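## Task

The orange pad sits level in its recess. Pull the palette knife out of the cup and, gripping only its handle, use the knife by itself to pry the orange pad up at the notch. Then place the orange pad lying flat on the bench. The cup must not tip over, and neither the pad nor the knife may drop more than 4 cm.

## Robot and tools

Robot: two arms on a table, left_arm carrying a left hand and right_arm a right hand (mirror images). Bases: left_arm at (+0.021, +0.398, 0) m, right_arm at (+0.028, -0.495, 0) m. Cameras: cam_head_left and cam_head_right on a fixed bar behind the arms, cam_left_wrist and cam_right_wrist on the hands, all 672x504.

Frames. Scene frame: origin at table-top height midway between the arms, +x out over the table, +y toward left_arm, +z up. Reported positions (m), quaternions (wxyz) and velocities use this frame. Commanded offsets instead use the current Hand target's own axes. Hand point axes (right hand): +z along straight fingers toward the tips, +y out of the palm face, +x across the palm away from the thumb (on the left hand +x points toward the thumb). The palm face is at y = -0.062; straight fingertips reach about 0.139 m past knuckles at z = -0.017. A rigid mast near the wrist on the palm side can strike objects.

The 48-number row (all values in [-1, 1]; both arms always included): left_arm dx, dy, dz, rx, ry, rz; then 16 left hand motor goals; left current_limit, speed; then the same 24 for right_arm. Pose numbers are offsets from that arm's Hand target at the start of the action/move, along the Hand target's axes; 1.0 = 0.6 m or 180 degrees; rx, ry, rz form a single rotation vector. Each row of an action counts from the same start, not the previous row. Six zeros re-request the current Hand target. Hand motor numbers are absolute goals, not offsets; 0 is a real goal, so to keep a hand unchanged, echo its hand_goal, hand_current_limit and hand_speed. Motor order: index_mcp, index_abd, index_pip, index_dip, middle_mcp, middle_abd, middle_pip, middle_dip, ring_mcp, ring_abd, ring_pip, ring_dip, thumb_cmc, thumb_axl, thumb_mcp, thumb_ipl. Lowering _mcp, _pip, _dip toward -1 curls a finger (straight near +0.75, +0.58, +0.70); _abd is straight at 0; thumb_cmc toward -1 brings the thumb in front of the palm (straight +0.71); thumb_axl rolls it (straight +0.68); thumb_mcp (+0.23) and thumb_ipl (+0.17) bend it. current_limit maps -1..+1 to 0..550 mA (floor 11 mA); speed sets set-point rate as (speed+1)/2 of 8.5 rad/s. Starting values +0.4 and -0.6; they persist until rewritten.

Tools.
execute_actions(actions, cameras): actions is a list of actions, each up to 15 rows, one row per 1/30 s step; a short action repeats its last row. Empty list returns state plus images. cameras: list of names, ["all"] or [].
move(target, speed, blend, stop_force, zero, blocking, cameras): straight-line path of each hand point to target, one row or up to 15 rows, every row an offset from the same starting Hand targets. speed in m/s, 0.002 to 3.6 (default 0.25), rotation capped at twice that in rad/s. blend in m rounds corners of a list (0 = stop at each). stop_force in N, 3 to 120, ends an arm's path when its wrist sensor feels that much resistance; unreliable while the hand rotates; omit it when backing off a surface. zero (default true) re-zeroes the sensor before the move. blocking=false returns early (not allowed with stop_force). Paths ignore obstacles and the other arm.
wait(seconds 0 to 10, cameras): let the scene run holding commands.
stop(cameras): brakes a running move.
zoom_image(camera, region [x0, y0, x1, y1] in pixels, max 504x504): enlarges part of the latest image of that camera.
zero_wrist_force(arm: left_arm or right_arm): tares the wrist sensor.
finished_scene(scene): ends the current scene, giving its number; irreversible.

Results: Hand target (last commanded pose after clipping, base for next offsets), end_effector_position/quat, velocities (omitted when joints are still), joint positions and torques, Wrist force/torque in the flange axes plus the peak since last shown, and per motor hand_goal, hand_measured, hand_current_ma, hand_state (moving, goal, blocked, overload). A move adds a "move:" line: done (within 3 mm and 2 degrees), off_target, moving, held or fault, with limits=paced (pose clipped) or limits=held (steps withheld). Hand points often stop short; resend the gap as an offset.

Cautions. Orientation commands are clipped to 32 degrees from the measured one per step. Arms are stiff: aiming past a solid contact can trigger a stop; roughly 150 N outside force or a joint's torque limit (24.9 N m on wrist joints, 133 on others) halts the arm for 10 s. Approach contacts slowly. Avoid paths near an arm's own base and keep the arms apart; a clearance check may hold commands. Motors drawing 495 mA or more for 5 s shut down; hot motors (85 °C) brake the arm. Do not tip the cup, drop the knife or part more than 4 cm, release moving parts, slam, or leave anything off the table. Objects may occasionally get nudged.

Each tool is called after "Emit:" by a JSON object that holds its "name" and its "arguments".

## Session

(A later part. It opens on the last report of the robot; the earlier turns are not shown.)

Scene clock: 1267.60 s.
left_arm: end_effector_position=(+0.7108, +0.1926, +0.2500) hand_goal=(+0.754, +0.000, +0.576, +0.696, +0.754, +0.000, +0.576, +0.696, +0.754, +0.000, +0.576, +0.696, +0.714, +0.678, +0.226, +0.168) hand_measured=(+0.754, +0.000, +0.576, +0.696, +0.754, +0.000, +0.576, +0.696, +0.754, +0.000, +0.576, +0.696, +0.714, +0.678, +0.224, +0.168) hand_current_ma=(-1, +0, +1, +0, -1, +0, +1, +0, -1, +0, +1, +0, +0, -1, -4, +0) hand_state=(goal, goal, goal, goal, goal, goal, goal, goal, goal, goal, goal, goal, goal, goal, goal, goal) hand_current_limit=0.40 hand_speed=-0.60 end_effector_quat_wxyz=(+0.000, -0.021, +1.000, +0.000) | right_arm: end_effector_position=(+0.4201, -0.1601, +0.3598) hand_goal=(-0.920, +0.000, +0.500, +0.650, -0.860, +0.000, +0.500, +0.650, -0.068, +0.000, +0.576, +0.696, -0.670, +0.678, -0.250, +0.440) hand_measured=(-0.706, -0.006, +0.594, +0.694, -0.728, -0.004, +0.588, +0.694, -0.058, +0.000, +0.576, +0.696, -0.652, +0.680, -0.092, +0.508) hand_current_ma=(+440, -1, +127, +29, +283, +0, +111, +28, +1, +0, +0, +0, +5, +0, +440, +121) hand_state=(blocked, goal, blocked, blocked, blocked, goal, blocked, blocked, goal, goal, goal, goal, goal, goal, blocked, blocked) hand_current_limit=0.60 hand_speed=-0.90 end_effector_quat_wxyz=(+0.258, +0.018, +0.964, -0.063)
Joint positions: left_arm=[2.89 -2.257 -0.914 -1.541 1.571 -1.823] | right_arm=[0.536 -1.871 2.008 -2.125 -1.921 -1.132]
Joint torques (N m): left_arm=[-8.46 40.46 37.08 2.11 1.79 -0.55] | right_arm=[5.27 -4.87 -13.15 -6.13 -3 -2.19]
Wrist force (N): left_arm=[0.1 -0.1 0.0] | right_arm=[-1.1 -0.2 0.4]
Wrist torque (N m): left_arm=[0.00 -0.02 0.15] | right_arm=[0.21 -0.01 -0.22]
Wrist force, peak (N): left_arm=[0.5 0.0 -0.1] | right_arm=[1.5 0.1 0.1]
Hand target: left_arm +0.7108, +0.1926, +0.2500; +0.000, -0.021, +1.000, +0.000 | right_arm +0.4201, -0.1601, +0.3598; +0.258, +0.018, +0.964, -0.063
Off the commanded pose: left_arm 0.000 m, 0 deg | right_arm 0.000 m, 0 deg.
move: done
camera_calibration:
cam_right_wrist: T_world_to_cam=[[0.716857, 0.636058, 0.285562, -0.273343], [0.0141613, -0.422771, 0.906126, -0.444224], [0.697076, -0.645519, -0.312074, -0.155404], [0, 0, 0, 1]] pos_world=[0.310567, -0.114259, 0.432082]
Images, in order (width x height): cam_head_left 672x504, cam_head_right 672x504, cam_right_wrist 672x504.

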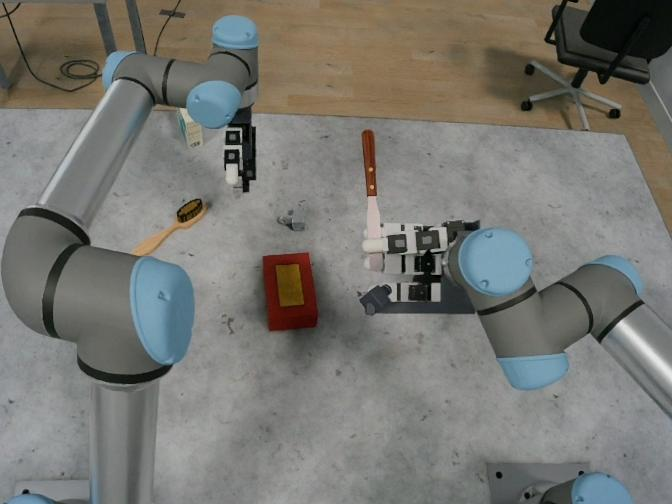

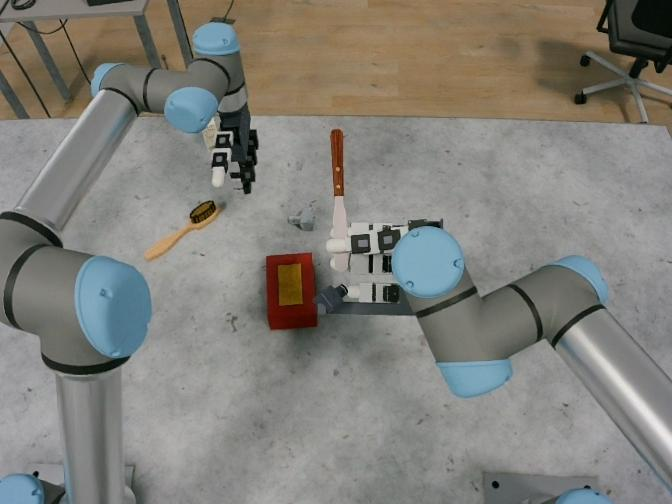

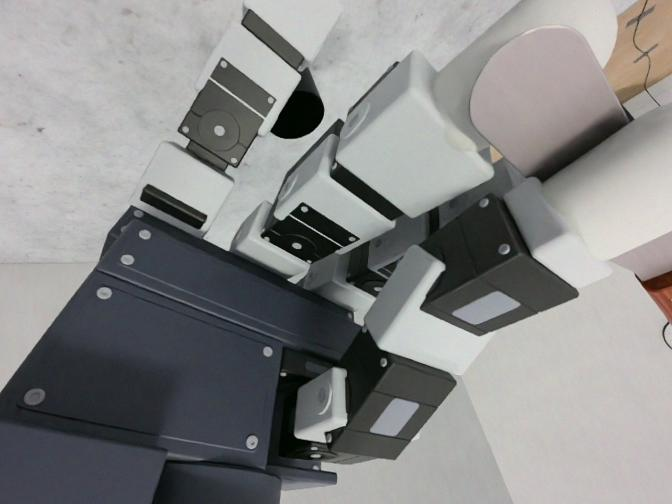

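Emit:
{"name": "move", "arguments": {"target": [[0.1563,-0.1145,-0.45,0.4913,-0.1081,0.1067,0.2055,0,0.2847,0.6957,0.2055,0,0.2847,0.6957,0.2055,0,0.2847,0.6957,-0.571,0.677,0.73,0.1676,0.4,-0.6,0,0,0,0,0,0,-0.92,0,0.5,0.65,-0.86,0,0.5,0.65,-0.068,0,0.5766,0.6957,-0.671,0.677,-0.25,0.44,0.6,-0.9],[0.377,-0.3855,-0.4443,0.4913,-0.1081,0.1067,0.2055,0,0.2847,0.6957,0.2055,0,0.2847,0.6957,0.2055,0,0.2847,0.6957,-0.571,0.677,0.73,0.1676,0.4,-0.6,0,0,0,0,0,0,-0.92,0,0.5,0.65,-0.86,0,0.5,0.65,-0.068,0,0.5766,0.6957,-0.671,0.677,-0.25,0.44,0.6,-0.9]], "speed": 0.25, "blend": [0.03, 0], "cameras": ["all"]}}

Scene clock: 1417.23 s.
left_arm: end_effector_position=(+0.4945, -0.0480, +0.5165) hand_goal=(+0.206, +0.000, +0.284, +0.696, +0.206, +0.000, +0.284, +0.696, +0.206, +0.000, +0.284, +0.696, -0.570, +0.678, +0.730, +0.168) hand_measured=(+0.200, +0.000, +0.286, +0.696, +0.202, +0.000, +0.286, +0.696, +0.200, +0.000, +0.286, +0.696, -0.566, +0.678, +0.722, +0.168) hand_current_ma=(-10, +0, +2, +0, -9, +0, +2, +0, -10, +0, +1, +0, +5, -1, -19, +0) hand_state=(goal, goal, goal, goal, goal, goal, goal, goal, goal, goal, goal, goal, goal, goal, goal, goal) hand_current_limit=0.40 hand_speed=-0.60 end_effector_quat_wxyz=(+0.166, +0.135, +0.694, -0.687) | right_arm: end_effector_position=(+0.4201, -0.1601, +0.3598) hand_goal=(-0.920, +0.000, +0.500, +0.650, -0.860, +0.000, +0.500, +0.650, -0.068, +0.000, +0.576, +0.696, -0.670, +0.678, -0.250, +0.440) hand_measured=(-0.706, -0.006, +0.594, +0.694, -0.728, -0.004, +0.588, +0.694, -0.058, +0.000, +0.576, +0.696, -0.652, +0.680, -0.092, +0.508) hand_current_ma=(+440, -1, +127, +29, +283, +0, +111, +28, +1, +0, +0, +0, +5, +0, +440, +121) hand_state=(blocked, goal, blocked, blocked, blocked, goal, blocked, blocked, goal, goal, goal, goal, goal, goal, blocked, blocked) hand_current_limit=0.60 hand_speed=-0.90 end_effector_quat_wxyz=(+0.258, +0.018, +0.964, -0.063)
Joint positions: left_arm=[2.92 -1.833 -0.971 -3.478 -0.224 0.429] | right_arm=[0.536 -1.871 2.008 -2.125 -1.921 -1.132]
Joint torques (N m): left_arm=[-8.78 20.7 34.9 -1.04 -2.04 1.76] | right_arm=[2.68 -8.03 -14.45 -5.96 -2.57 -2.03]
Wrist force (N): left_arm=[-0.3 1.9 -1.3] | right_arm=[-1.1 0.0 0.5]
Wrist torque (N m): left_arm=[0.29 0.05 -0.15] | right_arm=[0.23 0.00 -0.22]
Wrist force, peak (N): left_arm=[-1.0 1.6 -2.1] | right_arm=[-1.4 -0.1 0.6]
Hand target: left_arm +0.4945, -0.0480, +0.5166; +0.166, +0.135, +0.694, -0.687 | right_arm +0.4201, -0.1601, +0.3598; +0.258, +0.018, +0.964, -0.063
Off the commanded pose: left_arm 0.000 m, 0 deg | right_arm 0.000 m, 0 deg.
move: done
camera_calibration:
cam_left_wrist: T_world_to_cam=[[0.40672, 0.00424227, 0.913543, -0.70131], [-0.663602, 0.68864, 0.292246, 0.165956], [-0.627862, -0.725091, 0.282899, 0.259603], [0, 0, 0, 1]] pos_world=[0.55836, 0.0769275, 0.518736]
cam_right_wrist: T_world_to_cam=[[0.716789, 0.636091, 0.285659, -0.273361], [0.0140447, -0.422758, 0.906134, -0.444189], [0.697149, -0.645495, -0.311962, -0.155472], [0, 0, 0, 1]] pos_world=[0.310567, -0.114258, 0.432082]

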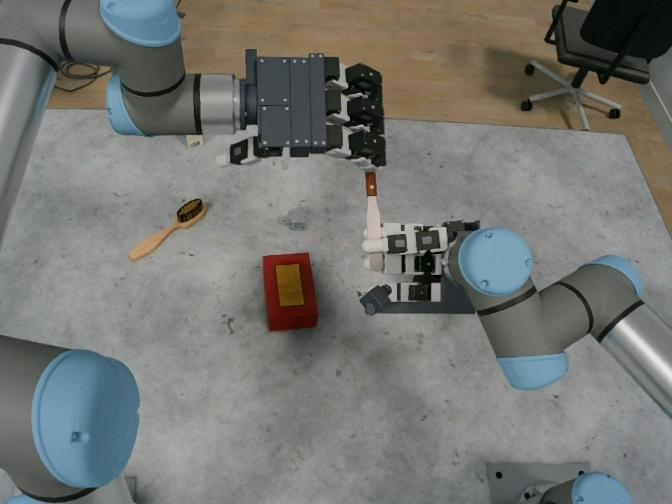

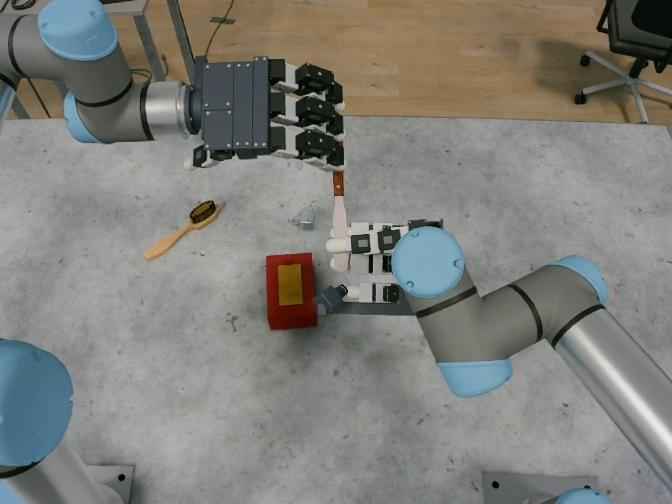

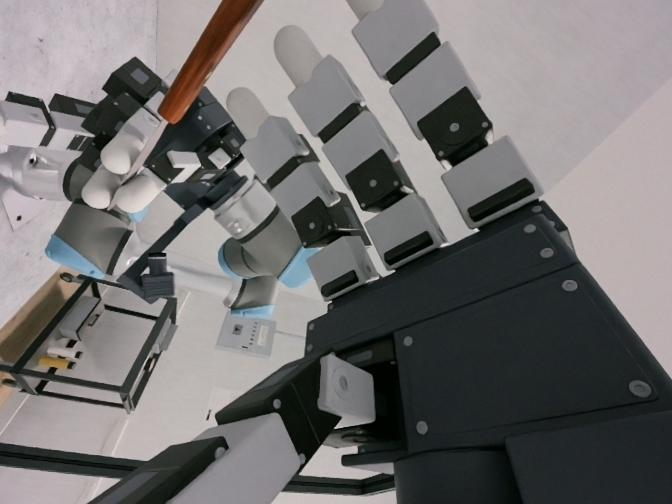

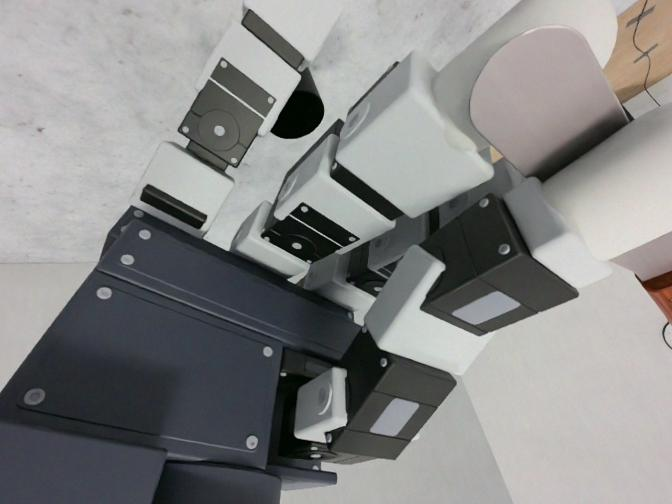

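Emit:
{"name": "zoom_image", "arguments": {"camera": "cam_left_wrist", "region": [60, 0, 300, 240]}}

Scaled by 2.100 from the camera's 672x504 image, which has a finer 960x720 frame.

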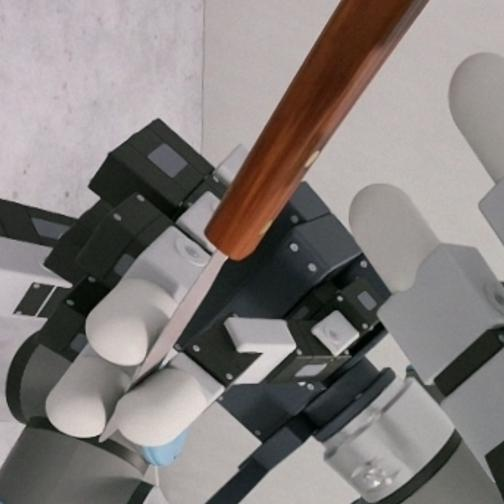

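Emit:
{"name": "move", "arguments": {"target": [0.022,0.0113,0.1878,0,0,0,0.2055,0,0.2847,0.6957,0.2055,0,0.2847,0.6957,0.2055,0,0.2847,0.6957,-0.571,0.677,0.73,0.1676,0.4,-0.6,0,0,0,0,0,0,-0.92,0,0.5,0.65,-0.86,0,0.5,0.65,-0.068,0,0.5766,0.6957,-0.671,0.677,-0.25,0.44,0.6,-0.9], "speed": 0.12, "cameras": ["all"]}}

Scene clock: 1463.07 s.
left_arm: end_effector_position=(+0.4904, -0.1609, +0.5049) hand_goal=(+0.206, +0.000, +0.284, +0.696, +0.206, +0.000, +0.284, +0.696, +0.206, +0.000, +0.284, +0.696, -0.570, +0.678, +0.730, +0.168) hand_measured=(+0.200, +0.000, +0.286, +0.696, +0.200, +0.000, +0.286, +0.696, +0.200, +0.000, +0.286, +0.696, -0.566, +0.678, +0.722, +0.168) hand_current_ma=(-10, +0, +2, +0, -9, +0, +2, +0, -10, +0, +1, +0, +5, -1, -19, +0) hand_state=(goal, goal, goal, goal, goal, goal, goal, goal, goal, goal, goal, goal, goal, goal, goal, goal) hand_current_limit=0.40 hand_speed=-0.60 end_effector_quat_wxyz=(+0.166, +0.135, +0.694, -0.687) | right_arm: end_effector_position=(+0.4201, -0.1601, +0.3598) hand_goal=(-0.920, +0.000, +0.500, +0.650, -0.860, +0.000, +0.500, +0.650, -0.068, +0.000, +0.576, +0.696, -0.670, +0.678, -0.250, +0.440) hand_measured=(-0.706, -0.006, +0.594, +0.694, -0.728, -0.004, +0.588, +0.694, -0.058, +0.000, +0.576, +0.696, -0.652, +0.680, -0.092, +0.508) hand_current_ma=(+440, -1, +127, +29, +283, +0, +111, +28, +1, +0, +0, +0, +5, +0, +440, +121) hand_state=(blocked, goal, blocked, blocked, blocked, goal, blocked, blocked, goal, goal, goal, goal, goal, goal, blocked, blocked) hand_current_limit=0.60 hand_speed=-0.90 end_effector_quat_wxyz=(+0.258, +0.018, +0.964, -0.063)
Joint positions: left_arm=[2.705 -1.985 -0.792 -3.506 -0.44 0.431] | right_arm=[0.536 -1.871 2.008 -2.125 -1.921 -1.132]
Joint torques (N m): left_arm=[-8.54 26.92 33.91 -0.62 -1.89 1.68] | right_arm=[0.1 -10.23 -14.02 -5.84 -2.2 -1.86]
Wrist force (N): left_arm=[-0.3 1.6 -1.6] | right_arm=[-1.2 -0.2 0.4]
Wrist torque (N m): left_arm=[0.26 0.03 -0.15] | right_arm=[0.22 0.01 -0.23]
Wrist force, peak (N): left_arm=[-0.6 1.8 -2.1] | right_arm=[-1.3 -0.3 0.5]
Hand target: left_arm +0.4904, -0.1610, +0.5049; +0.166, +0.135, +0.694, -0.687 | right_arm +0.4201, -0.1601, +0.3598; +0.258, +0.018, +0.964, -0.063
Off the commanded pose: left_arm 0.000 m, 0 deg | right_arm 0.000 m, 0 deg.
move: done
camera_calibration:
cam_left_wrist: T_world_to_cam=[[0.406734, 0.00372568, 0.913539, -0.68859], [-0.663614, 0.688455, 0.292652, 0.244235], [-0.627841, -0.725269, 0.28249, 0.178564], [0, 0, 0, 1]] pos_world=[0.55426, -0.036072, 0.507135]
cam_right_wrist: T_world_to_cam=[[0.716789, 0.636091, 0.285659, -0.273361], [0.0140447, -0.422758, 0.906134, -0.444189], [0.697149, -0.645495, -0.311962, -0.155472], [0, 0, 0, 1]] pos_world=[0.310567, -0.114258, 0.432082]

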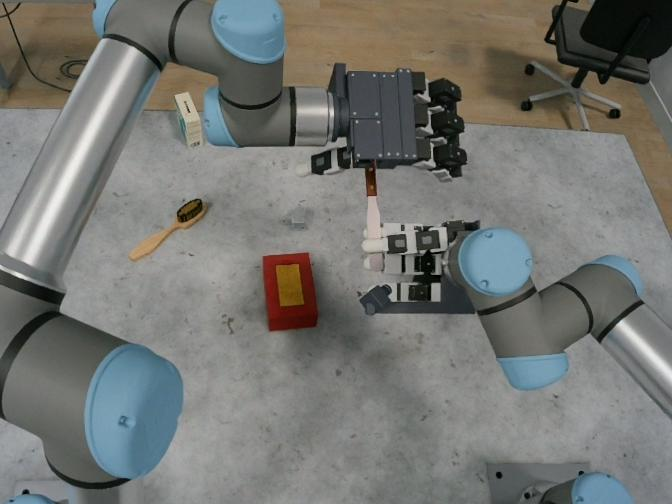

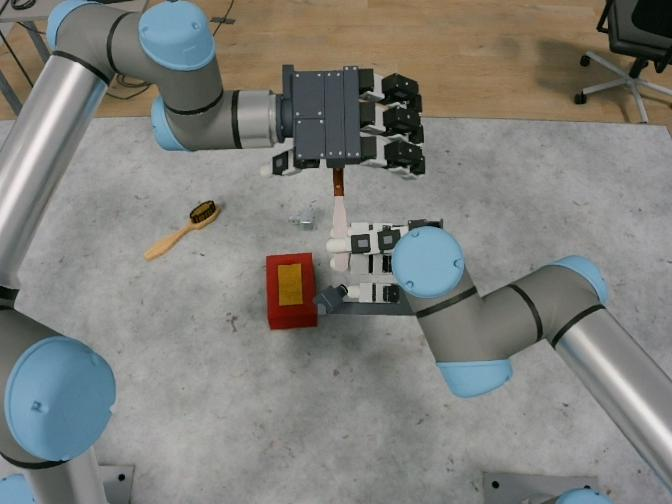

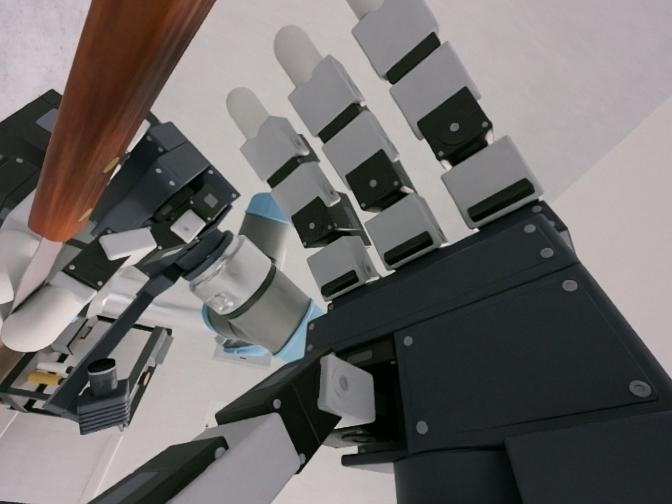

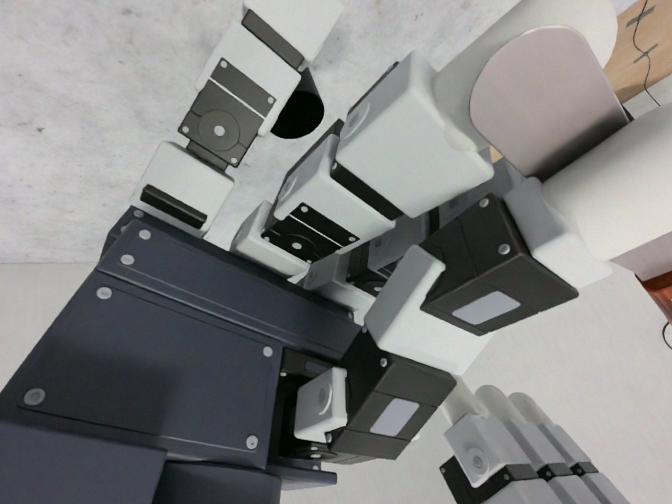

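Emit:
{"name": "zoom_image", "arguments": {"camera": "cam_left_wrist", "region": [0, 0, 260, 260]}}

Scaled by 1.938 from the camera's 672x504 image, which has a finer 960x720 frame.

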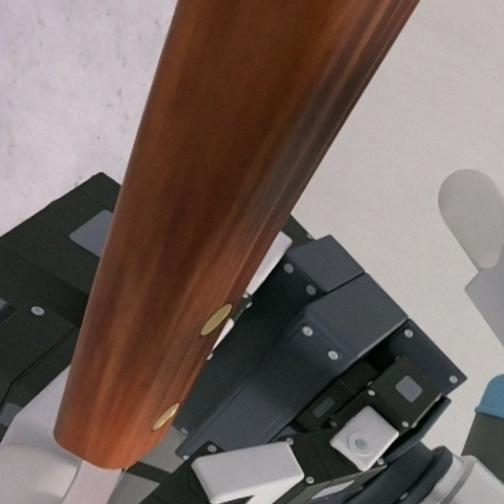

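Emit:
{"name": "move", "arguments": {"target": [0,0.1567,0,0,0,0,0.2055,0,0.2847,0.6957,0.2055,0,0.2847,0.6957,0.2055,0,0.2847,0.6957,-0.571,0.677,0.73,0.1676,0.4,-0.6,0,0,0,0,0,0,-0.92,0,0.5,0.65,-0.86,0,0.5,0.65,-0.068,0,0.5766,0.6957,-0.671,0.677,-0.25,0.44,0.6,-0.9], "speed": 0.04, "stop_force": 6, "cameras": ["all"]}}

Scene clock: 1526.43 s.
left_arm: end_effector_position=(+0.5296, -0.1592, +0.4194) hand_goal=(+0.206, +0.000, +0.284, +0.696, +0.206, +0.000, +0.284, +0.696, +0.206, +0.000, +0.284, +0.696, -0.570, +0.678, +0.730, +0.168) hand_measured=(+0.200, +0.000, +0.286, +0.696, +0.200, +0.000, +0.286, +0.696, +0.200, +0.000, +0.286, +0.696, -0.566, +0.678, +0.722, +0.168) hand_current_ma=(-10, +0, +2, +0, -9, +0, +2, +0, -10, +0, +1, +0, +5, -1, -19, +0) hand_state=(goal, goal, goal, goal, goal, goal, goal, goal, goal, goal, goal, goal, goal, goal, goal, goal) hand_current_limit=0.40 hand_speed=-0.60 end_effector_quat_wxyz=(+0.166, +0.135, +0.694, -0.687) | right_arm: end_effector_position=(+0.4201, -0.1601, +0.3598) hand_goal=(-0.920, +0.000, +0.500, +0.650, -0.860, +0.000, +0.500, +0.650, -0.068, +0.000, +0.576, +0.696, -0.670, +0.678, -0.250, +0.440) hand_measured=(-0.706, -0.006, +0.594, +0.694, -0.728, -0.004, +0.588, +0.694, -0.058, +0.000, +0.576, +0.696, -0.652, +0.680, -0.092, +0.508) hand_current_ma=(+440, -1, +127, +29, +283, +0, +111, +28, +1, +0, +0, +0, +5, +0, +440, +121) hand_state=(blocked, goal, blocked, blocked, blocked, goal, blocked, blocked, goal, goal, goal, goal, goal, goal, blocked, blocked) hand_current_limit=0.60 hand_speed=-0.90 end_effector_quat_wxyz=(+0.258, +0.018, +0.964, -0.063)
Joint positions: left_arm=[2.734 -2.012 -0.978 -3.294 -0.411 0.431] | right_arm=[0.536 -1.871 2.008 -2.125 -1.921 -1.132]
Joint torques (N m): left_arm=[9.61 29.1 10.84 2.6 1.89 -1.06] | right_arm=[-2.91 -13.74 -13.16 -5.84 -1.58 -1.81]
Wrist force (N): left_arm=[-0.3 1.8 -1.4] | right_arm=[-1.2 -0.1 0.3]
Wrist torque (N m): left_arm=[0.28 0.04 -0.05] | right_arm=[0.23 0.02 -0.23]
Wrist force, peak (N): left_arm=[-0.5 2.2 -1.2] | right_arm=[-1.4 0.1 0.6]
Hand target: left_arm +0.5296, -0.1592, +0.4194; +0.166, +0.135, +0.694, -0.687 | right_arm +0.4201, -0.1601, +0.3598; +0.258, +0.018, +0.964, -0.063
Off the commanded pose: left_arm 0.000 m, 0 deg | right_arm 0.000 m, 0 deg.
move: done
camera_calibration:
cam_left_wrist: T_world_to_cam=[[0.406734, 0.00372568, 0.913539, -0.626433], [-0.663614, 0.688455, 0.292652, 0.294031], [-0.627841, -0.725269, 0.28249, 0.228634], [0, 0, 0, 1]] pos_world=[0.59346, -0.034272, 0.421635]
cam_right_wrist: T_world_to_cam=[[0.716789, 0.636091, 0.285659, -0.273361], [0.0140447, -0.422758, 0.906134, -0.444189], [0.697149, -0.645495, -0.311962, -0.155472], [0, 0, 0, 1]] pos_world=[0.310567, -0.114258, 0.432082]

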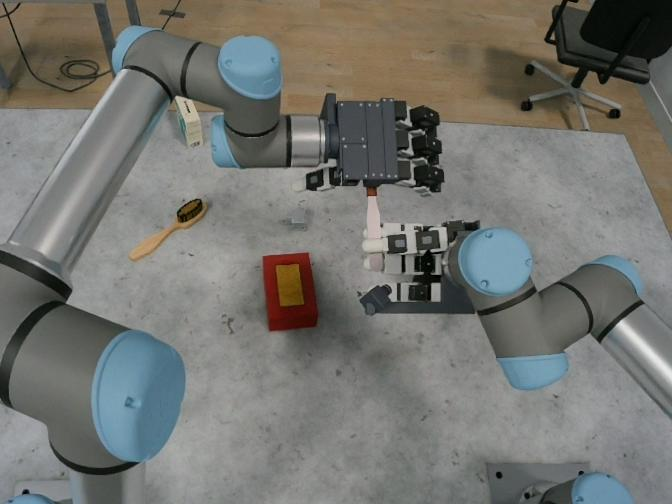

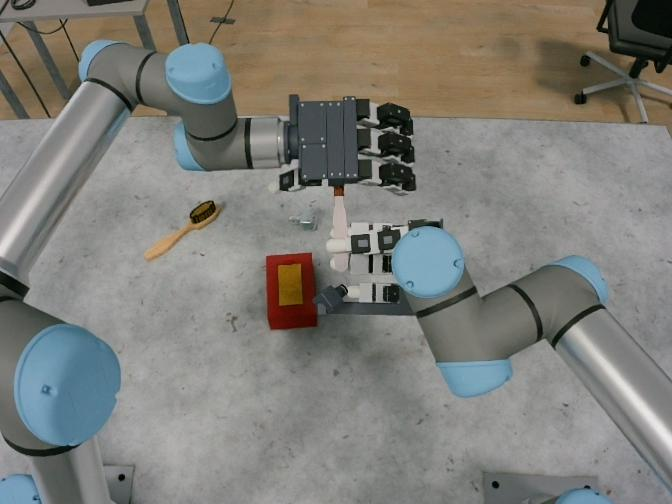

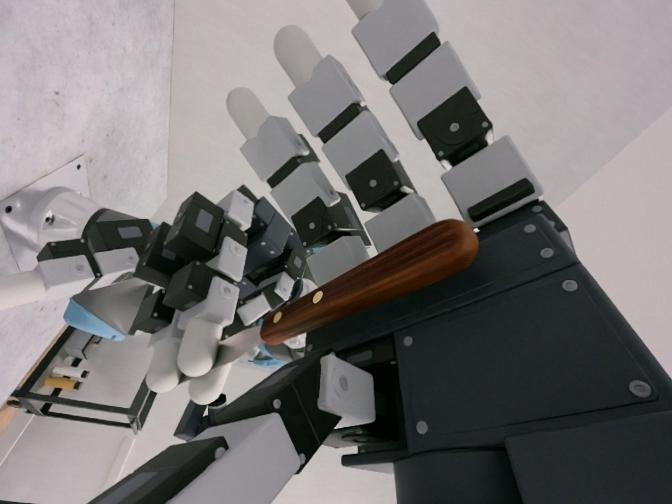

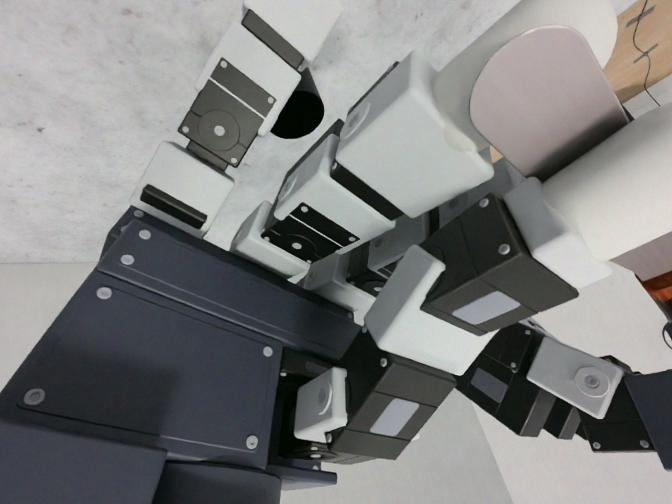

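Emit:
{"name": "move", "arguments": {"target": [0.03,0.0033,0.01,0,0,0,0.2055,0,0.2847,0.6957,0.2055,0,0.2847,0.6957,0.2055,0,0.2847,0.6957,-0.571,0.677,0.73,0.1676,0.4,-0.6,0,0,0,0,0,0,-0.92,0,0.5,0.65,-0.86,0,0.5,0.65,-0.068,0,0.5766,0.6957,-0.671,0.677,-0.25,0.44,0.6,-0.9], "speed": 0.03, "stop_force": 6, "cameras": ["cam_left_wrist", "cam_head_left"]}}

Emit:
{"name": "zoom_image", "arguments": {"camera": "cam_left_wrist", "region": [220, 180, 520, 400]}}

Scene clock: 1563.73 s.
left_arm: end_effector_position=(+0.5143, -0.1659, +0.4101) hand_goal=(+0.206, +0.000, +0.284, +0.696, +0.206, +0.000, +0.284, +0.696, +0.206, +0.000, +0.284, +0.696, -0.570, +0.678, +0.730, +0.168) hand_measured=(+0.200, +0.000, +0.286, +0.696, +0.200, +0.000, +0.286, +0.696, +0.200, +0.000, +0.286, +0.696, -0.566, +0.678, +0.722, +0.168) hand_current_ma=(-10, +0, +1, +0, -9, +0, +2, +0, -10, +0, +1, +0, +5, -1, -19, +0) hand_state=(goal, goal, goal, goal, goal, goal, goal, goal, goal, goal, goal, goal, goal, goal, goal, goal) hand_current_limit=0.40 hand_speed=-0.60 end_effector_quat_wxyz=(+0.166, +0.135, +0.694, -0.687) | right_arm: end_effector_position=(+0.4201, -0.1601, +0.3598) hand_goal=(-0.920, +0.000, +0.500, +0.650, -0.860, +0.000, +0.500, +0.650, -0.068, +0.000, +0.576, +0.696, -0.670, +0.678, -0.250, +0.440) hand_measured=(-0.706, -0.006, +0.594, +0.694, -0.728, -0.004, +0.588, +0.694, -0.058, +0.000, +0.576, +0.696, -0.652, +0.680, -0.092, +0.508) hand_current_ma=(+440, -1, +127, +29, +283, +0, +111, +28, +1, +0, +0, +0, +5, +0, +440, +121) hand_state=(blocked, goal, blocked, blocked, blocked, goal, blocked, blocked, goal, goal, goal, goal, goal, goal, blocked, blocked) hand_current_limit=0.60 hand_speed=-0.90 end_effector_quat_wxyz=(+0.258, +0.018, +0.964, -0.063)
Joint positions: left_arm=[2.713 -1.984 -1.042 -3.257 -0.432 0.431] | right_arm=[0.536 -1.871 2.008 -2.125 -1.921 -1.132]
Joint torques (N m): left_arm=[-8.42 50.57 11.63 2.73 -2.06 -1.05] | right_arm=[-3.53 -14.4 -14.23 -5.76 -1.22 -1.88]
Wrist force (N): left_arm=[-0.4 1.6 -1.3] | right_arm=[-1.2 0.0 0.4]
Wrist torque (N m): left_arm=[0.25 0.05 -0.06] | right_arm=[0.24 0.01 -0.22]
Wrist force, peak (N): left_arm=[-0.6 1.9 -1.5] | right_arm=[-1.4 -0.1 0.4]
Hand target: left_arm +0.5143, -0.1659, +0.4101; +0.166, +0.135, +0.694, -0.687 | right_arm +0.4201, -0.1601, +0.3598; +0.258, +0.018, +0.964, -0.063
Off the commanded pose: left_arm 0.000 m, 0 deg | right_arm 0.000 m, 0 deg.
move: done
camera_calibration:
cam_left_wrist: T_world_to_cam=[[0.406734, 0.00372568, 0.913539, -0.611689], [-0.663614, 0.688455, 0.292652, 0.291212], [-0.627841, -0.725269, 0.28249, 0.216796], [0, 0, 0, 1]] pos_world=[0.57816, -0.040972, 0.412335]
Images, in order (width x height): cam_head_left 672x504, cam_left_wrist 672x504.

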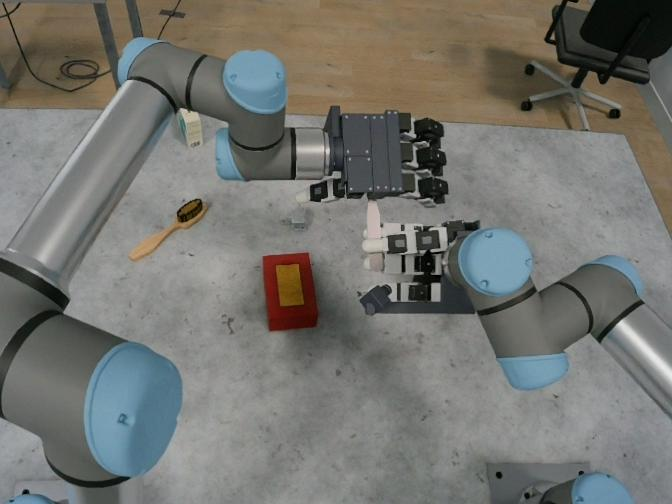

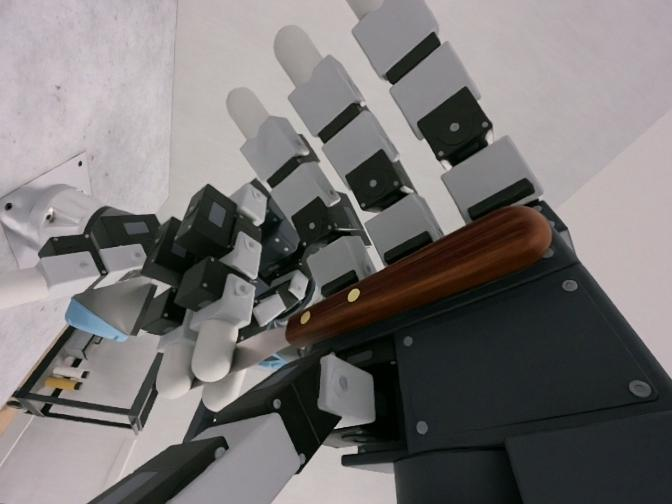

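Scaled by 1.680 from the camera's 672x504 image, which has a finer 960x720 frame.

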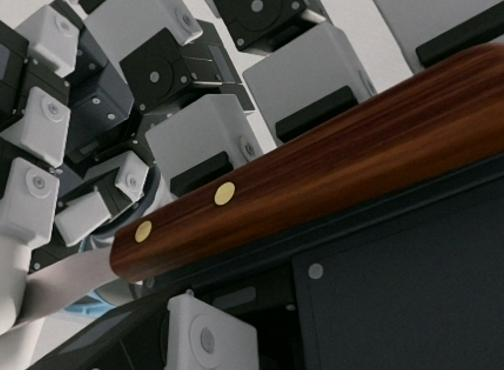

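Emit:
{"name": "move", "arguments": {"target": [0,0,0,0,0,0,0.2055,0,-0.737,-0.101,0.2055,0,-0.737,-0.101,0.2055,0,-0.737,-0.101,-0.571,0.677,0.9,0.1676,0.4,-0.7,0,0,0,0,0,0,-0.92,0,0.5,0.65,-0.86,0,0.5,0.65,-0.068,0,0.5766,0.6957,-0.671,0.677,-0.25,0.44,0.6,-0.9], "cameras": ["cam_left_wrist"]}}

Scene clock: 1601.73 s.
left_arm: end_effector_position=(+0.5143, -0.1659, +0.4101) hand_goal=(+0.206, +0.000, -0.736, -0.100, +0.206, +0.000, -0.736, -0.100, +0.206, +0.000, -0.736, -0.100, -0.570, +0.678, +0.900, +0.168) hand_measured=(+0.200, +0.000, -0.730, -0.096, +0.200, +0.000, -0.730, -0.096, +0.200, +0.000, -0.730, -0.096, -0.566, +0.678, +0.890, +0.168) hand_current_ma=(-10, +0, +11, +6, -9, +0, +11, +5, -10, +0, +10, +5, +5, -1, -25, +0) hand_state=(goal, goal, goal, goal, goal, goal, goal, goal, goal, goal, goal, goal, goal, goal, goal, goal) hand_current_limit=0.40 hand_speed=-0.70 end_effector_quat_wxyz=(+0.166, +0.135, +0.694, -0.687) | right_arm: end_effector_position=(+0.4201, -0.1601, +0.3598) hand_goal=(-0.920, +0.000, +0.500, +0.650, -0.860, +0.000, +0.500, +0.650, -0.068, +0.000, +0.576, +0.696, -0.670, +0.678, -0.250, +0.440) hand_measured=(-0.706, -0.006, +0.594, +0.694, -0.728, -0.004, +0.588, +0.694, -0.058, +0.000, +0.576, +0.696, -0.652, +0.680, -0.092, +0.508) hand_current_ma=(+440, -1, +127, +29, +283, +0, +111, +28, +1, +0, +0, +0, +5, +0, +440, +121) hand_state=(blocked, goal, blocked, blocked, blocked, goal, blocked, blocked, goal, goal, goal, goal, goal, goal, blocked, blocked) hand_current_limit=0.60 hand_speed=-0.90 end_effector_quat_wxyz=(+0.258, +0.018, +0.964, -0.063)
Joint positions: left_arm=[2.713 -1.984 -1.042 -3.257 -0.432 0.431] | right_arm=[0.536 -1.871 2.008 -2.125 -1.921 -1.132]
Joint torques (N m): left_arm=[-7.56 50.53 11.17 2.38 -1.95 -1.06] | right_arm=[-2.59 -14.25 -14.25 -5.95 -0.76 -1.69]
Wrist force (N): left_arm=[-0.3 1.7 -1.4] | right_arm=[-1.3 -0.2 0.5]
Wrist torque (N m): left_arm=[0.32 0.01 -0.04] | right_arm=[0.21 0.02 -0.24]
Wrist force, peak (N): left_arm=[-0.4 1.9 -1.6] | right_arm=[-1.4 -0.2 0.5]
Hand target: left_arm +0.5143, -0.1659, +0.4101; +0.166, +0.135, +0.694, -0.687 | right_arm +0.4201, -0.1601, +0.3598; +0.258, +0.018, +0.964, -0.063
Off the commanded pose: left_arm 0.000 m, 0 deg | right_arm 0.000 m, 0 deg.
move: done
camera_calibration:
cam_left_wrist: T_world_to_cam=[[0.406734, 0.00372568, 0.913539, -0.611689], [-0.663614, 0.688455, 0.292652, 0.291212], [-0.627841, -0.725269, 0.28249, 0.216796], [0, 0, 0, 1]] pos_world=[0.57816, -0.040972, 0.412335]
Images, in order (width x height): cam_left_wrist 672x504.

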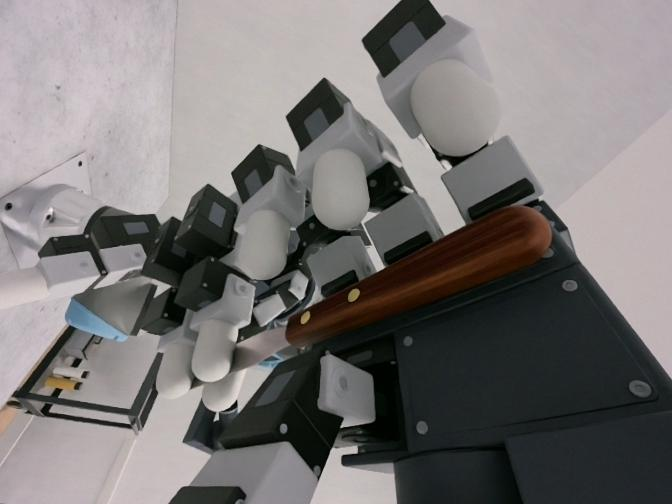

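Emit:
{"name": "move", "arguments": {"target": [0,0,0,0,0,0,-0.068,0,-0.737,-0.101,-0.068,0,-0.737,-0.101,-0.068,0,-0.737,-0.101,-0.571,0.677,0.9,0.1676,0.4,-0.9,0,0,0,0,0,0,-0.92,0,0.5,0.65,-0.86,0,0.5,0.65,-0.068,0,0.5766,0.6957,-0.671,0.677,-0.25,0.44,0.6,-0.9], "cameras": ["cam_left_wrist"]}}

Emit:
{"name": "zoom_image", "arguments": {"camera": "cam_left_wrist", "region": [220, 100, 600, 400]}}

Scene clock: 1610.53 s.
left_arm: end_effector_position=(+0.5143, -0.1659, +0.4101) hand_goal=(-0.068, +0.000, -0.736, -0.100, -0.068, +0.000, -0.736, -0.100, -0.068, +0.000, -0.736, -0.100, -0.570, +0.678, +0.900, +0.168) hand_measured=(-0.068, +0.000, -0.730, -0.096, -0.068, +0.000, -0.730, -0.096, -0.068, +0.000, -0.730, -0.096, -0.566, +0.678, +0.890, +0.168) hand_current_ma=(+0, +0, +11, +6, +0, +0, +11, +5, +0, +0, +10, +5, +5, -1, -25, +0) hand_state=(goal, goal, goal, goal, goal, goal, goal, goal, goal, goal, goal, goal, goal, goal, goal, goal) hand_current_limit=0.40 hand_speed=-0.90 end_effector_quat_wxyz=(+0.166, +0.135, +0.694, -0.687) | right_arm: end_effector_position=(+0.4201, -0.1601, +0.3598) hand_goal=(-0.920, +0.000, +0.500, +0.650, -0.860, +0.000, +0.500, +0.650, -0.068, +0.000, +0.576, +0.696, -0.670, +0.678, -0.250, +0.440) hand_measured=(-0.706, -0.006, +0.594, +0.694, -0.728, -0.004, +0.588, +0.694, -0.058, +0.000, +0.576, +0.696, -0.652, +0.680, -0.092, +0.508) hand_current_ma=(+440, -1, +127, +29, +283, +0, +111, +28, +1, +0, +0, +0, +5, +0, +440, +121) hand_state=(blocked, goal, blocked, blocked, blocked, goal, blocked, blocked, goal, goal, goal, goal, goal, goal, blocked, blocked) hand_current_limit=0.60 hand_speed=-0.90 end_effector_quat_wxyz=(+0.258, +0.018, +0.964, -0.063)
Joint positions: left_arm=[2.713 -1.984 -1.042 -3.257 -0.432 0.431] | right_arm=[0.536 -1.871 2.008 -2.125 -1.921 -1.132]
Joint torques (N m): left_arm=[-5.78 50.21 11.68 1.86 -1.89 -0.99] | right_arm=[-2.44 -14.72 -13.77 -5.94 -0.35 -1.78]
Wrist force (N): left_arm=[-0.3 1.8 -1.3] | right_arm=[-1.1 0.1 0.5]
Wrist torque (N m): left_arm=[0.36 0.00 -0.06] | right_arm=[0.25 0.01 -0.23]
Wrist force, peak (N): left_arm=[-0.3 2.0 -1.6] | right_arm=[-1.4 -0.1 0.6]
Hand target: left_arm +0.5143, -0.1659, +0.4101; +0.166, +0.135, +0.694, -0.687 | right_arm +0.4201, -0.1601, +0.3598; +0.258, +0.018, +0.964, -0.063
Off the commanded pose: left_arm 0.000 m, 0 deg | right_arm 0.000 m, 0 deg.
move: done
camera_calibration:
cam_left_wrist: T_world_to_cam=[[0.406734, 0.00372568, 0.913539, -0.611689], [-0.663614, 0.688455, 0.292652, 0.291212], [-0.627841, -0.725269, 0.28249, 0.216796], [0, 0, 0, 1]] pos_world=[0.57816, -0.040972, 0.412335]
Images, in order (width x height): cam_left_wrist 672x504.

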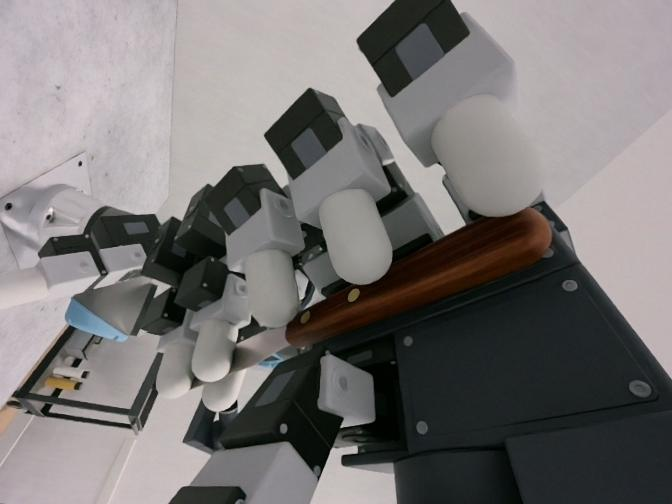

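Scaled by 1.326 from the camera's 672x504 image, which has a finer 960x720 frame.

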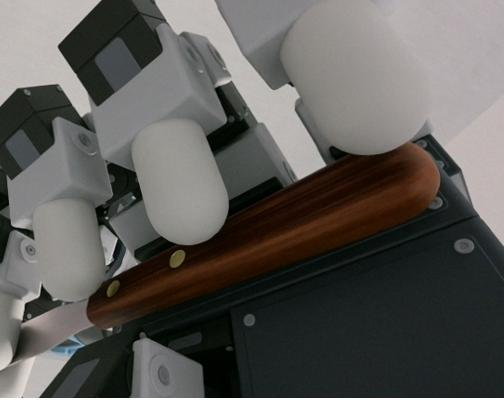

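Emit:
{"name": "move", "arguments": {"target": [0,0,0,0,0,0,-0.2,0,-0.737,-0.101,-0.2,0,-0.737,-0.101,-0.2,0,-0.737,-0.101,-0.571,0.677,0.9,0.1676,0.4,-0.92,0,0,0,0,0,0,-0.92,0,0.5,0.65,-0.86,0,0.5,0.65,-0.068,0,0.5766,0.6957,-0.671,0.677,-0.25,0.44,0.6,-0.9], "cameras": ["cam_left_wrist"]}}

Emit:
{"name": "zoom_image", "arguments": {"camera": "cam_left_wrist", "region": [220, 100, 600, 400]}}

Scene clock: 1619.93 s.
left_arm: end_effector_position=(+0.5143, -0.1659, +0.4101) hand_goal=(-0.200, +0.000, -0.736, -0.100, -0.200, +0.000, -0.736, -0.100, -0.200, +0.000, -0.736, -0.100, -0.570, +0.678, +0.900, +0.168) hand_measured=(-0.192, +0.000, -0.726, -0.096, -0.198, +0.000, -0.730, -0.096, -0.198, +0.000, -0.730, -0.096, -0.566, +0.678, +0.890, +0.168) hand_current_ma=(+14, +0, +17, +5, +3, +0, +11, +4, +1, +0, +10, +5, +5, -1, -25, +0) hand_state=(goal, goal, goal, goal, goal, goal, goal, goal, goal, goal, goal, goal, goal, goal, goal, goal) hand_current_limit=0.40 hand_speed=-0.92 end_effector_quat_wxyz=(+0.166, +0.135, +0.694, -0.687) | right_arm: end_effector_position=(+0.4201, -0.1601, +0.3598) hand_goal=(-0.920, +0.000, +0.500, +0.650, -0.860, +0.000, +0.500, +0.650, -0.068, +0.000, +0.576, +0.696, -0.670, +0.678, -0.250, +0.440) hand_measured=(-0.710, -0.008, +0.594, +0.694, -0.728, -0.006, +0.588, +0.694, -0.058, +0.000, +0.576, +0.696, -0.652, +0.680, -0.092, +0.508) hand_current_ma=(+440, -1, +127, +29, +283, +0, +111, +28, +1, +0, +0, +0, +5, +0, +440, +121) hand_state=(blocked, goal, blocked, blocked, blocked, goal, blocked, blocked, goal, goal, goal, goal, goal, goal, blocked, blocked) hand_current_limit=0.60 hand_speed=-0.90 end_effector_quat_wxyz=(+0.258, +0.018, +0.964, -0.063)
Joint positions: left_arm=[2.713 -1.984 -1.042 -3.257 -0.432 0.431] | right_arm=[0.536 -1.871 2.008 -2.125 -1.921 -1.132]
Joint torques (N m): left_arm=[-3.39 49.6 12.32 1.33 -1.51 -1.08] | right_arm=[-2.44 -14.43 -13.52 -5.22 -0.09 -1.95]
Wrist force (N): left_arm=[-0.2 2.7 -1.1] | right_arm=[-1.0 0.1 0.0]
Wrist torque (N m): left_arm=[0.42 -0.02 -0.04] | right_arm=[0.18 -0.06 -0.24]
Wrist force, peak (N): left_arm=[-0.1 2.8 -1.0] | right_arm=[-1.5 0.3 -0.4]
Hand target: left_arm +0.5143, -0.1659, +0.4101; +0.166, +0.135, +0.694, -0.687 | right_arm +0.4201, -0.1601, +0.3598; +0.258, +0.018, +0.964, -0.063
Off the commanded pose: left_arm 0.000 m, 0 deg | right_arm 0.000 m, 0 deg.
move: done
camera_calibration:
cam_left_wrist: T_world_to_cam=[[0.406734, 0.00372568, 0.913539, -0.611689], [-0.663614, 0.688455, 0.292652, 0.291212], [-0.627841, -0.725269, 0.28249, 0.216796], [0, 0, 0, 1]] pos_world=[0.57816, -0.040972, 0.412335]
Images, in order (width x height): cam_left_wrist 672x504.

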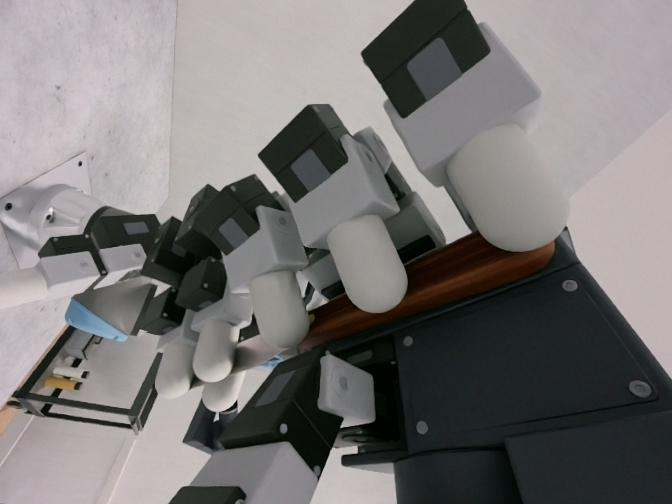

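Scaled by 1.326 from the camera's 672x504 image, which has a finer 960x720 frame.

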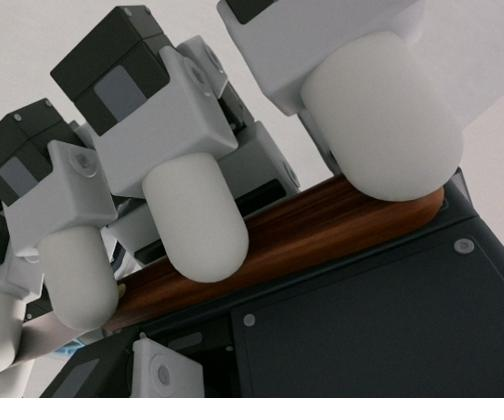

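Emit:
{"name": "move", "arguments": {"target": [0,0,0,0,0,0,-0.3,0,-0.78,-0.101,-0.3,0,-0.78,-0.101,-0.3,0,-0.78,-0.101,-0.571,0.677,0.9,0.1676,0.4,-0.93,0,0,0,0,0,0,-0.92,0,0.5,0.65,-0.86,0,0.5,0.65,-0.068,0,0.5766,0.6957,-0.671,0.677,-0.25,0.44,0.6,-0.9], "cameras": ["cam_left_wrist", "cam_right_wrist"]}}

Emit:
{"name": "zoom_image", "arguments": {"camera": "cam_left_wrist", "region": [220, 100, 600, 400]}}

Scene clock: 1627.63 s.
left_arm: end_effector_position=(+0.5143, -0.1659, +0.4101) hand_goal=(-0.300, +0.000, -0.780, -0.100, -0.300, +0.000, -0.780, -0.100, -0.300, +0.000, -0.780, -0.100, -0.570, +0.678, +0.900, +0.168) hand_measured=(-0.212, +0.000, -0.730, -0.090, -0.224, +0.000, -0.738, -0.092, -0.238, +0.000, -0.744, -0.090, -0.566, +0.678, +0.890, +0.168) hand_current_ma=(+329, +0, +148, +18, +272, +0, +122, +17, +218, +0, +98, +19, +5, -1, -24, +0) hand_state=(blocked, goal, blocked, goal, blocked, goal, blocked, goal, blocked, goal, blocked, goal, goal, goal, goal, goal) hand_current_limit=0.40 hand_speed=-0.93 end_effector_quat_wxyz=(+0.166, +0.135, +0.694, -0.687) | right_arm: end_effector_position=(+0.4201, -0.1601, +0.3598) hand_goal=(-0.920, +0.000, +0.500, +0.650, -0.860, +0.000, +0.500, +0.650, -0.068, +0.000, +0.576, +0.696, -0.670, +0.678, -0.250, +0.440) hand_measured=(-0.712, -0.012, +0.594, +0.694, -0.728, -0.010, +0.588, +0.694, -0.058, +0.000, +0.576, +0.696, -0.652, +0.680, -0.092, +0.508) hand_current_ma=(+440, -2, +127, +29, +283, -1, +111, +28, +1, +0, +0, +0, +5, +0, +440, +123) hand_state=(blocked, goal, blocked, blocked, blocked, goal, blocked, blocked, goal, goal, goal, goal, goal, goal, blocked, blocked) hand_current_limit=0.60 hand_speed=-0.90 end_effector_quat_wxyz=(+0.258, +0.018, +0.964, -0.063)
Joint positions: left_arm=[2.713 -1.984 -1.042 -3.257 -0.432 0.431] | right_arm=[0.536 -1.871 2.008 -2.125 -1.921 -1.132]
Joint torques (N m): left_arm=[1.01 48.06 31.89 0.42 1.72 -0.87] | right_arm=[-2.97 -15.64 -24.97 -0.74 0.54 -1.82]
Wrist force (N): left_arm=[-0.6 4.8 0.5] | right_arm=[-1.8 1.1 -3.2]
Wrist torque (N m): left_arm=[0.55 -0.11 0.20] | right_arm=[0.13 -0.05 -0.28]
Wrist force, peak (N): left_arm=[0.0 5.6 0.4] | right_arm=[-1.8 1.3 -3.2]
Hand target: left_arm +0.5143, -0.1659, +0.4101; +0.166, +0.135, +0.694, -0.687 | right_arm +0.4201, -0.1601, +0.3598; +0.258, +0.018, +0.964, -0.063
Off the commanded pose: left_arm 0.000 m, 0 deg | right_arm 0.000 m, 0 deg.
move: done
camera_calibration:
cam_left_wrist: T_world_to_cam=[[0.406734, 0.00372568, 0.913539, -0.611689], [-0.663614, 0.688455, 0.292652, 0.291212], [-0.627841, -0.725269, 0.28249, 0.216796], [0, 0, 0, 1]] pos_world=[0.57816, -0.040972, 0.412335]
cam_right_wrist: T_world_to_cam=[[0.716789, 0.636091, 0.285659, -0.273361], [0.0140447, -0.422758, 0.906134, -0.444189], [0.697149, -0.645495, -0.311962, -0.155472], [0, 0, 0, 1]] pos_world=[0.310567, -0.114258, 0.432082]
Images, in order (width x height): cam_left_wrist 672x504, cam_right_wrist 672x504.

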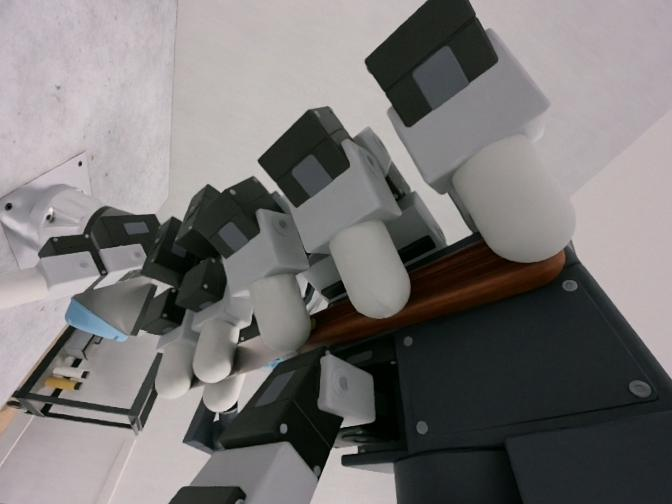

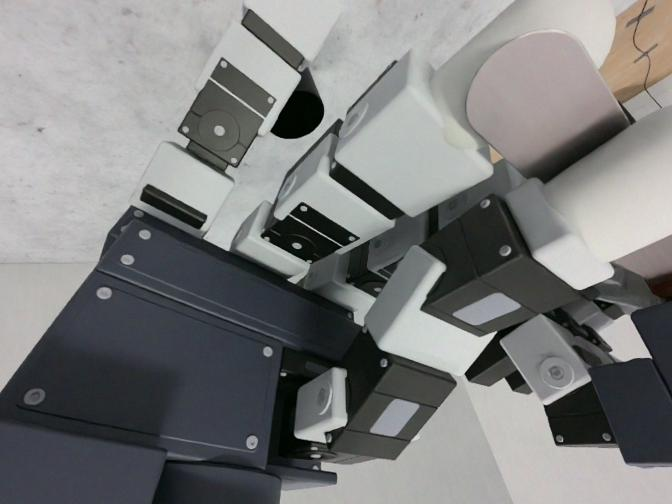

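Scaled by 1.326 from the camera's 672x504 image, which has a finer 960x720 frame.

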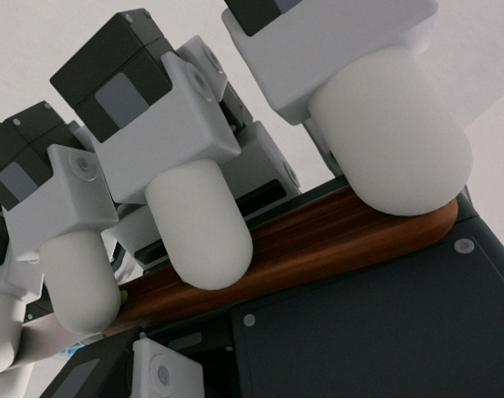

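Emit:
{"name": "move", "arguments": {"target": [0,0.004,0,0,0,0,-0.3,0,-0.78,-0.101,-0.3,0,-0.78,-0.101,-0.3,0,-0.78,-0.101,-0.571,0.677,0.9,0.1676,0.4,-0.93,0,0,0,0,0,0,-0.92,0,0.5,0.65,-0.86,0,0.5,0.65,-0.068,0,0.5766,0.6957,-0.671,0.677,-0.25,0.44,0.6,-0.9], "speed": 0.01, "cameras": ["cam_left_wrist"]}}

Scene clock: 1646.43 s.
left_arm: end_effector_position=(+0.5153, -0.1658, +0.4080) hand_goal=(-0.300, +0.000, -0.780, -0.100, -0.300, +0.000, -0.780, -0.100, -0.300, +0.000, -0.780, -0.100, -0.570, +0.678, +0.900, +0.168) hand_measured=(-0.226, +0.000, -0.730, -0.092, -0.232, +0.000, -0.738, -0.090, -0.240, +0.000, -0.742, -0.088, -0.566, +0.678, +0.890, +0.168) hand_current_ma=(+263, +0, +148, +17, +240, +0, +122, +18, +202, +0, +106, +25, +5, -1, -24, +0) hand_state=(blocked, goal, blocked, goal, blocked, goal, blocked, goal, blocked, goal, blocked, goal, goal, goal, goal, goal) hand_current_limit=0.40 hand_speed=-0.93 end_effector_quat_wxyz=(+0.166, +0.135, +0.694, -0.687) | right_arm: end_effector_position=(+0.4201, -0.1601, +0.3598) hand_goal=(-0.920, +0.000, +0.500, +0.650, -0.860, +0.000, +0.500, +0.650, -0.068, +0.000, +0.576, +0.696, -0.670, +0.678, -0.250, +0.440) hand_measured=(-0.712, -0.014, +0.594, +0.694, -0.728, -0.010, +0.588, +0.694, -0.058, +0.000, +0.576, +0.696, -0.652, +0.680, -0.092, +0.508) hand_current_ma=(+440, -2, +127, +29, +283, -1, +111, +28, +1, +0, +0, +0, +5, +0, +440, +123) hand_state=(blocked, goal, blocked, blocked, blocked, goal, blocked, blocked, goal, goal, goal, goal, goal, goal, blocked, blocked) hand_current_limit=0.60 hand_speed=-0.90 end_effector_quat_wxyz=(+0.258, +0.018, +0.964, -0.063)
Joint positions: left_arm=[2.714 -1.986 -1.046 -3.252 -0.431 0.431] | right_arm=[0.536 -1.871 2.008 -2.125 -1.921 -1.132]
Joint torques (N m): left_arm=[9.45 29.9 11.71 2.31 2.17 0.79] | right_arm=[-2.49 -13.82 -29.29 -0.57 0.75 -1.85]
Wrist force (N): left_arm=[-0.9 3.8 0.5] | right_arm=[-1.3 1.3 -2.2]
Wrist torque (N m): left_arm=[0.47 -0.11 0.12] | right_arm=[0.18 -0.04 -0.30]
Wrist force, peak (N): left_arm=[0.0 5.7 0.1] | right_arm=[-1.7 1.2 -3.3]
Hand target: left_arm +0.5153, -0.1658, +0.4079; +0.166, +0.135, +0.694, -0.687 | right_arm +0.4201, -0.1601, +0.3598; +0.258, +0.018, +0.964, -0.063
Off the commanded pose: left_arm 0.000 m, 0 deg | right_arm 0.000 m, 0 deg.
move: done
camera_calibration:
cam_left_wrist: T_world_to_cam=[[0.406734, 0.00372568, 0.913539, -0.610177], [-0.663614, 0.688455, 0.292652, 0.29249], [-0.627841, -0.725269, 0.28249, 0.218017], [0, 0, 0, 1]] pos_world=[0.57916, -0.040972, 0.410235]
Images, in order (width x height): cam_left_wrist 672x504.

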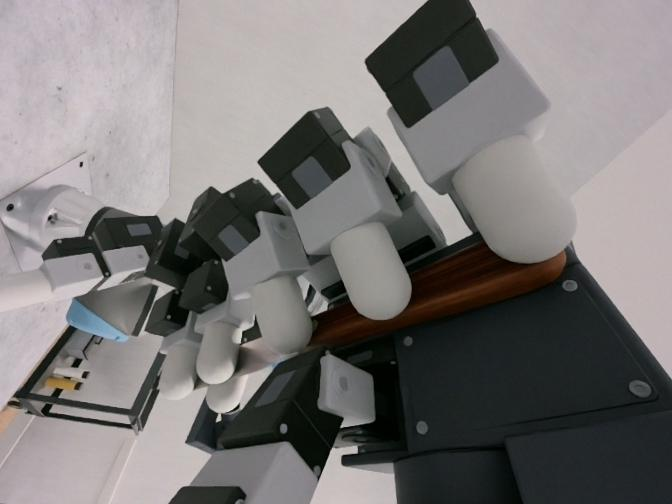

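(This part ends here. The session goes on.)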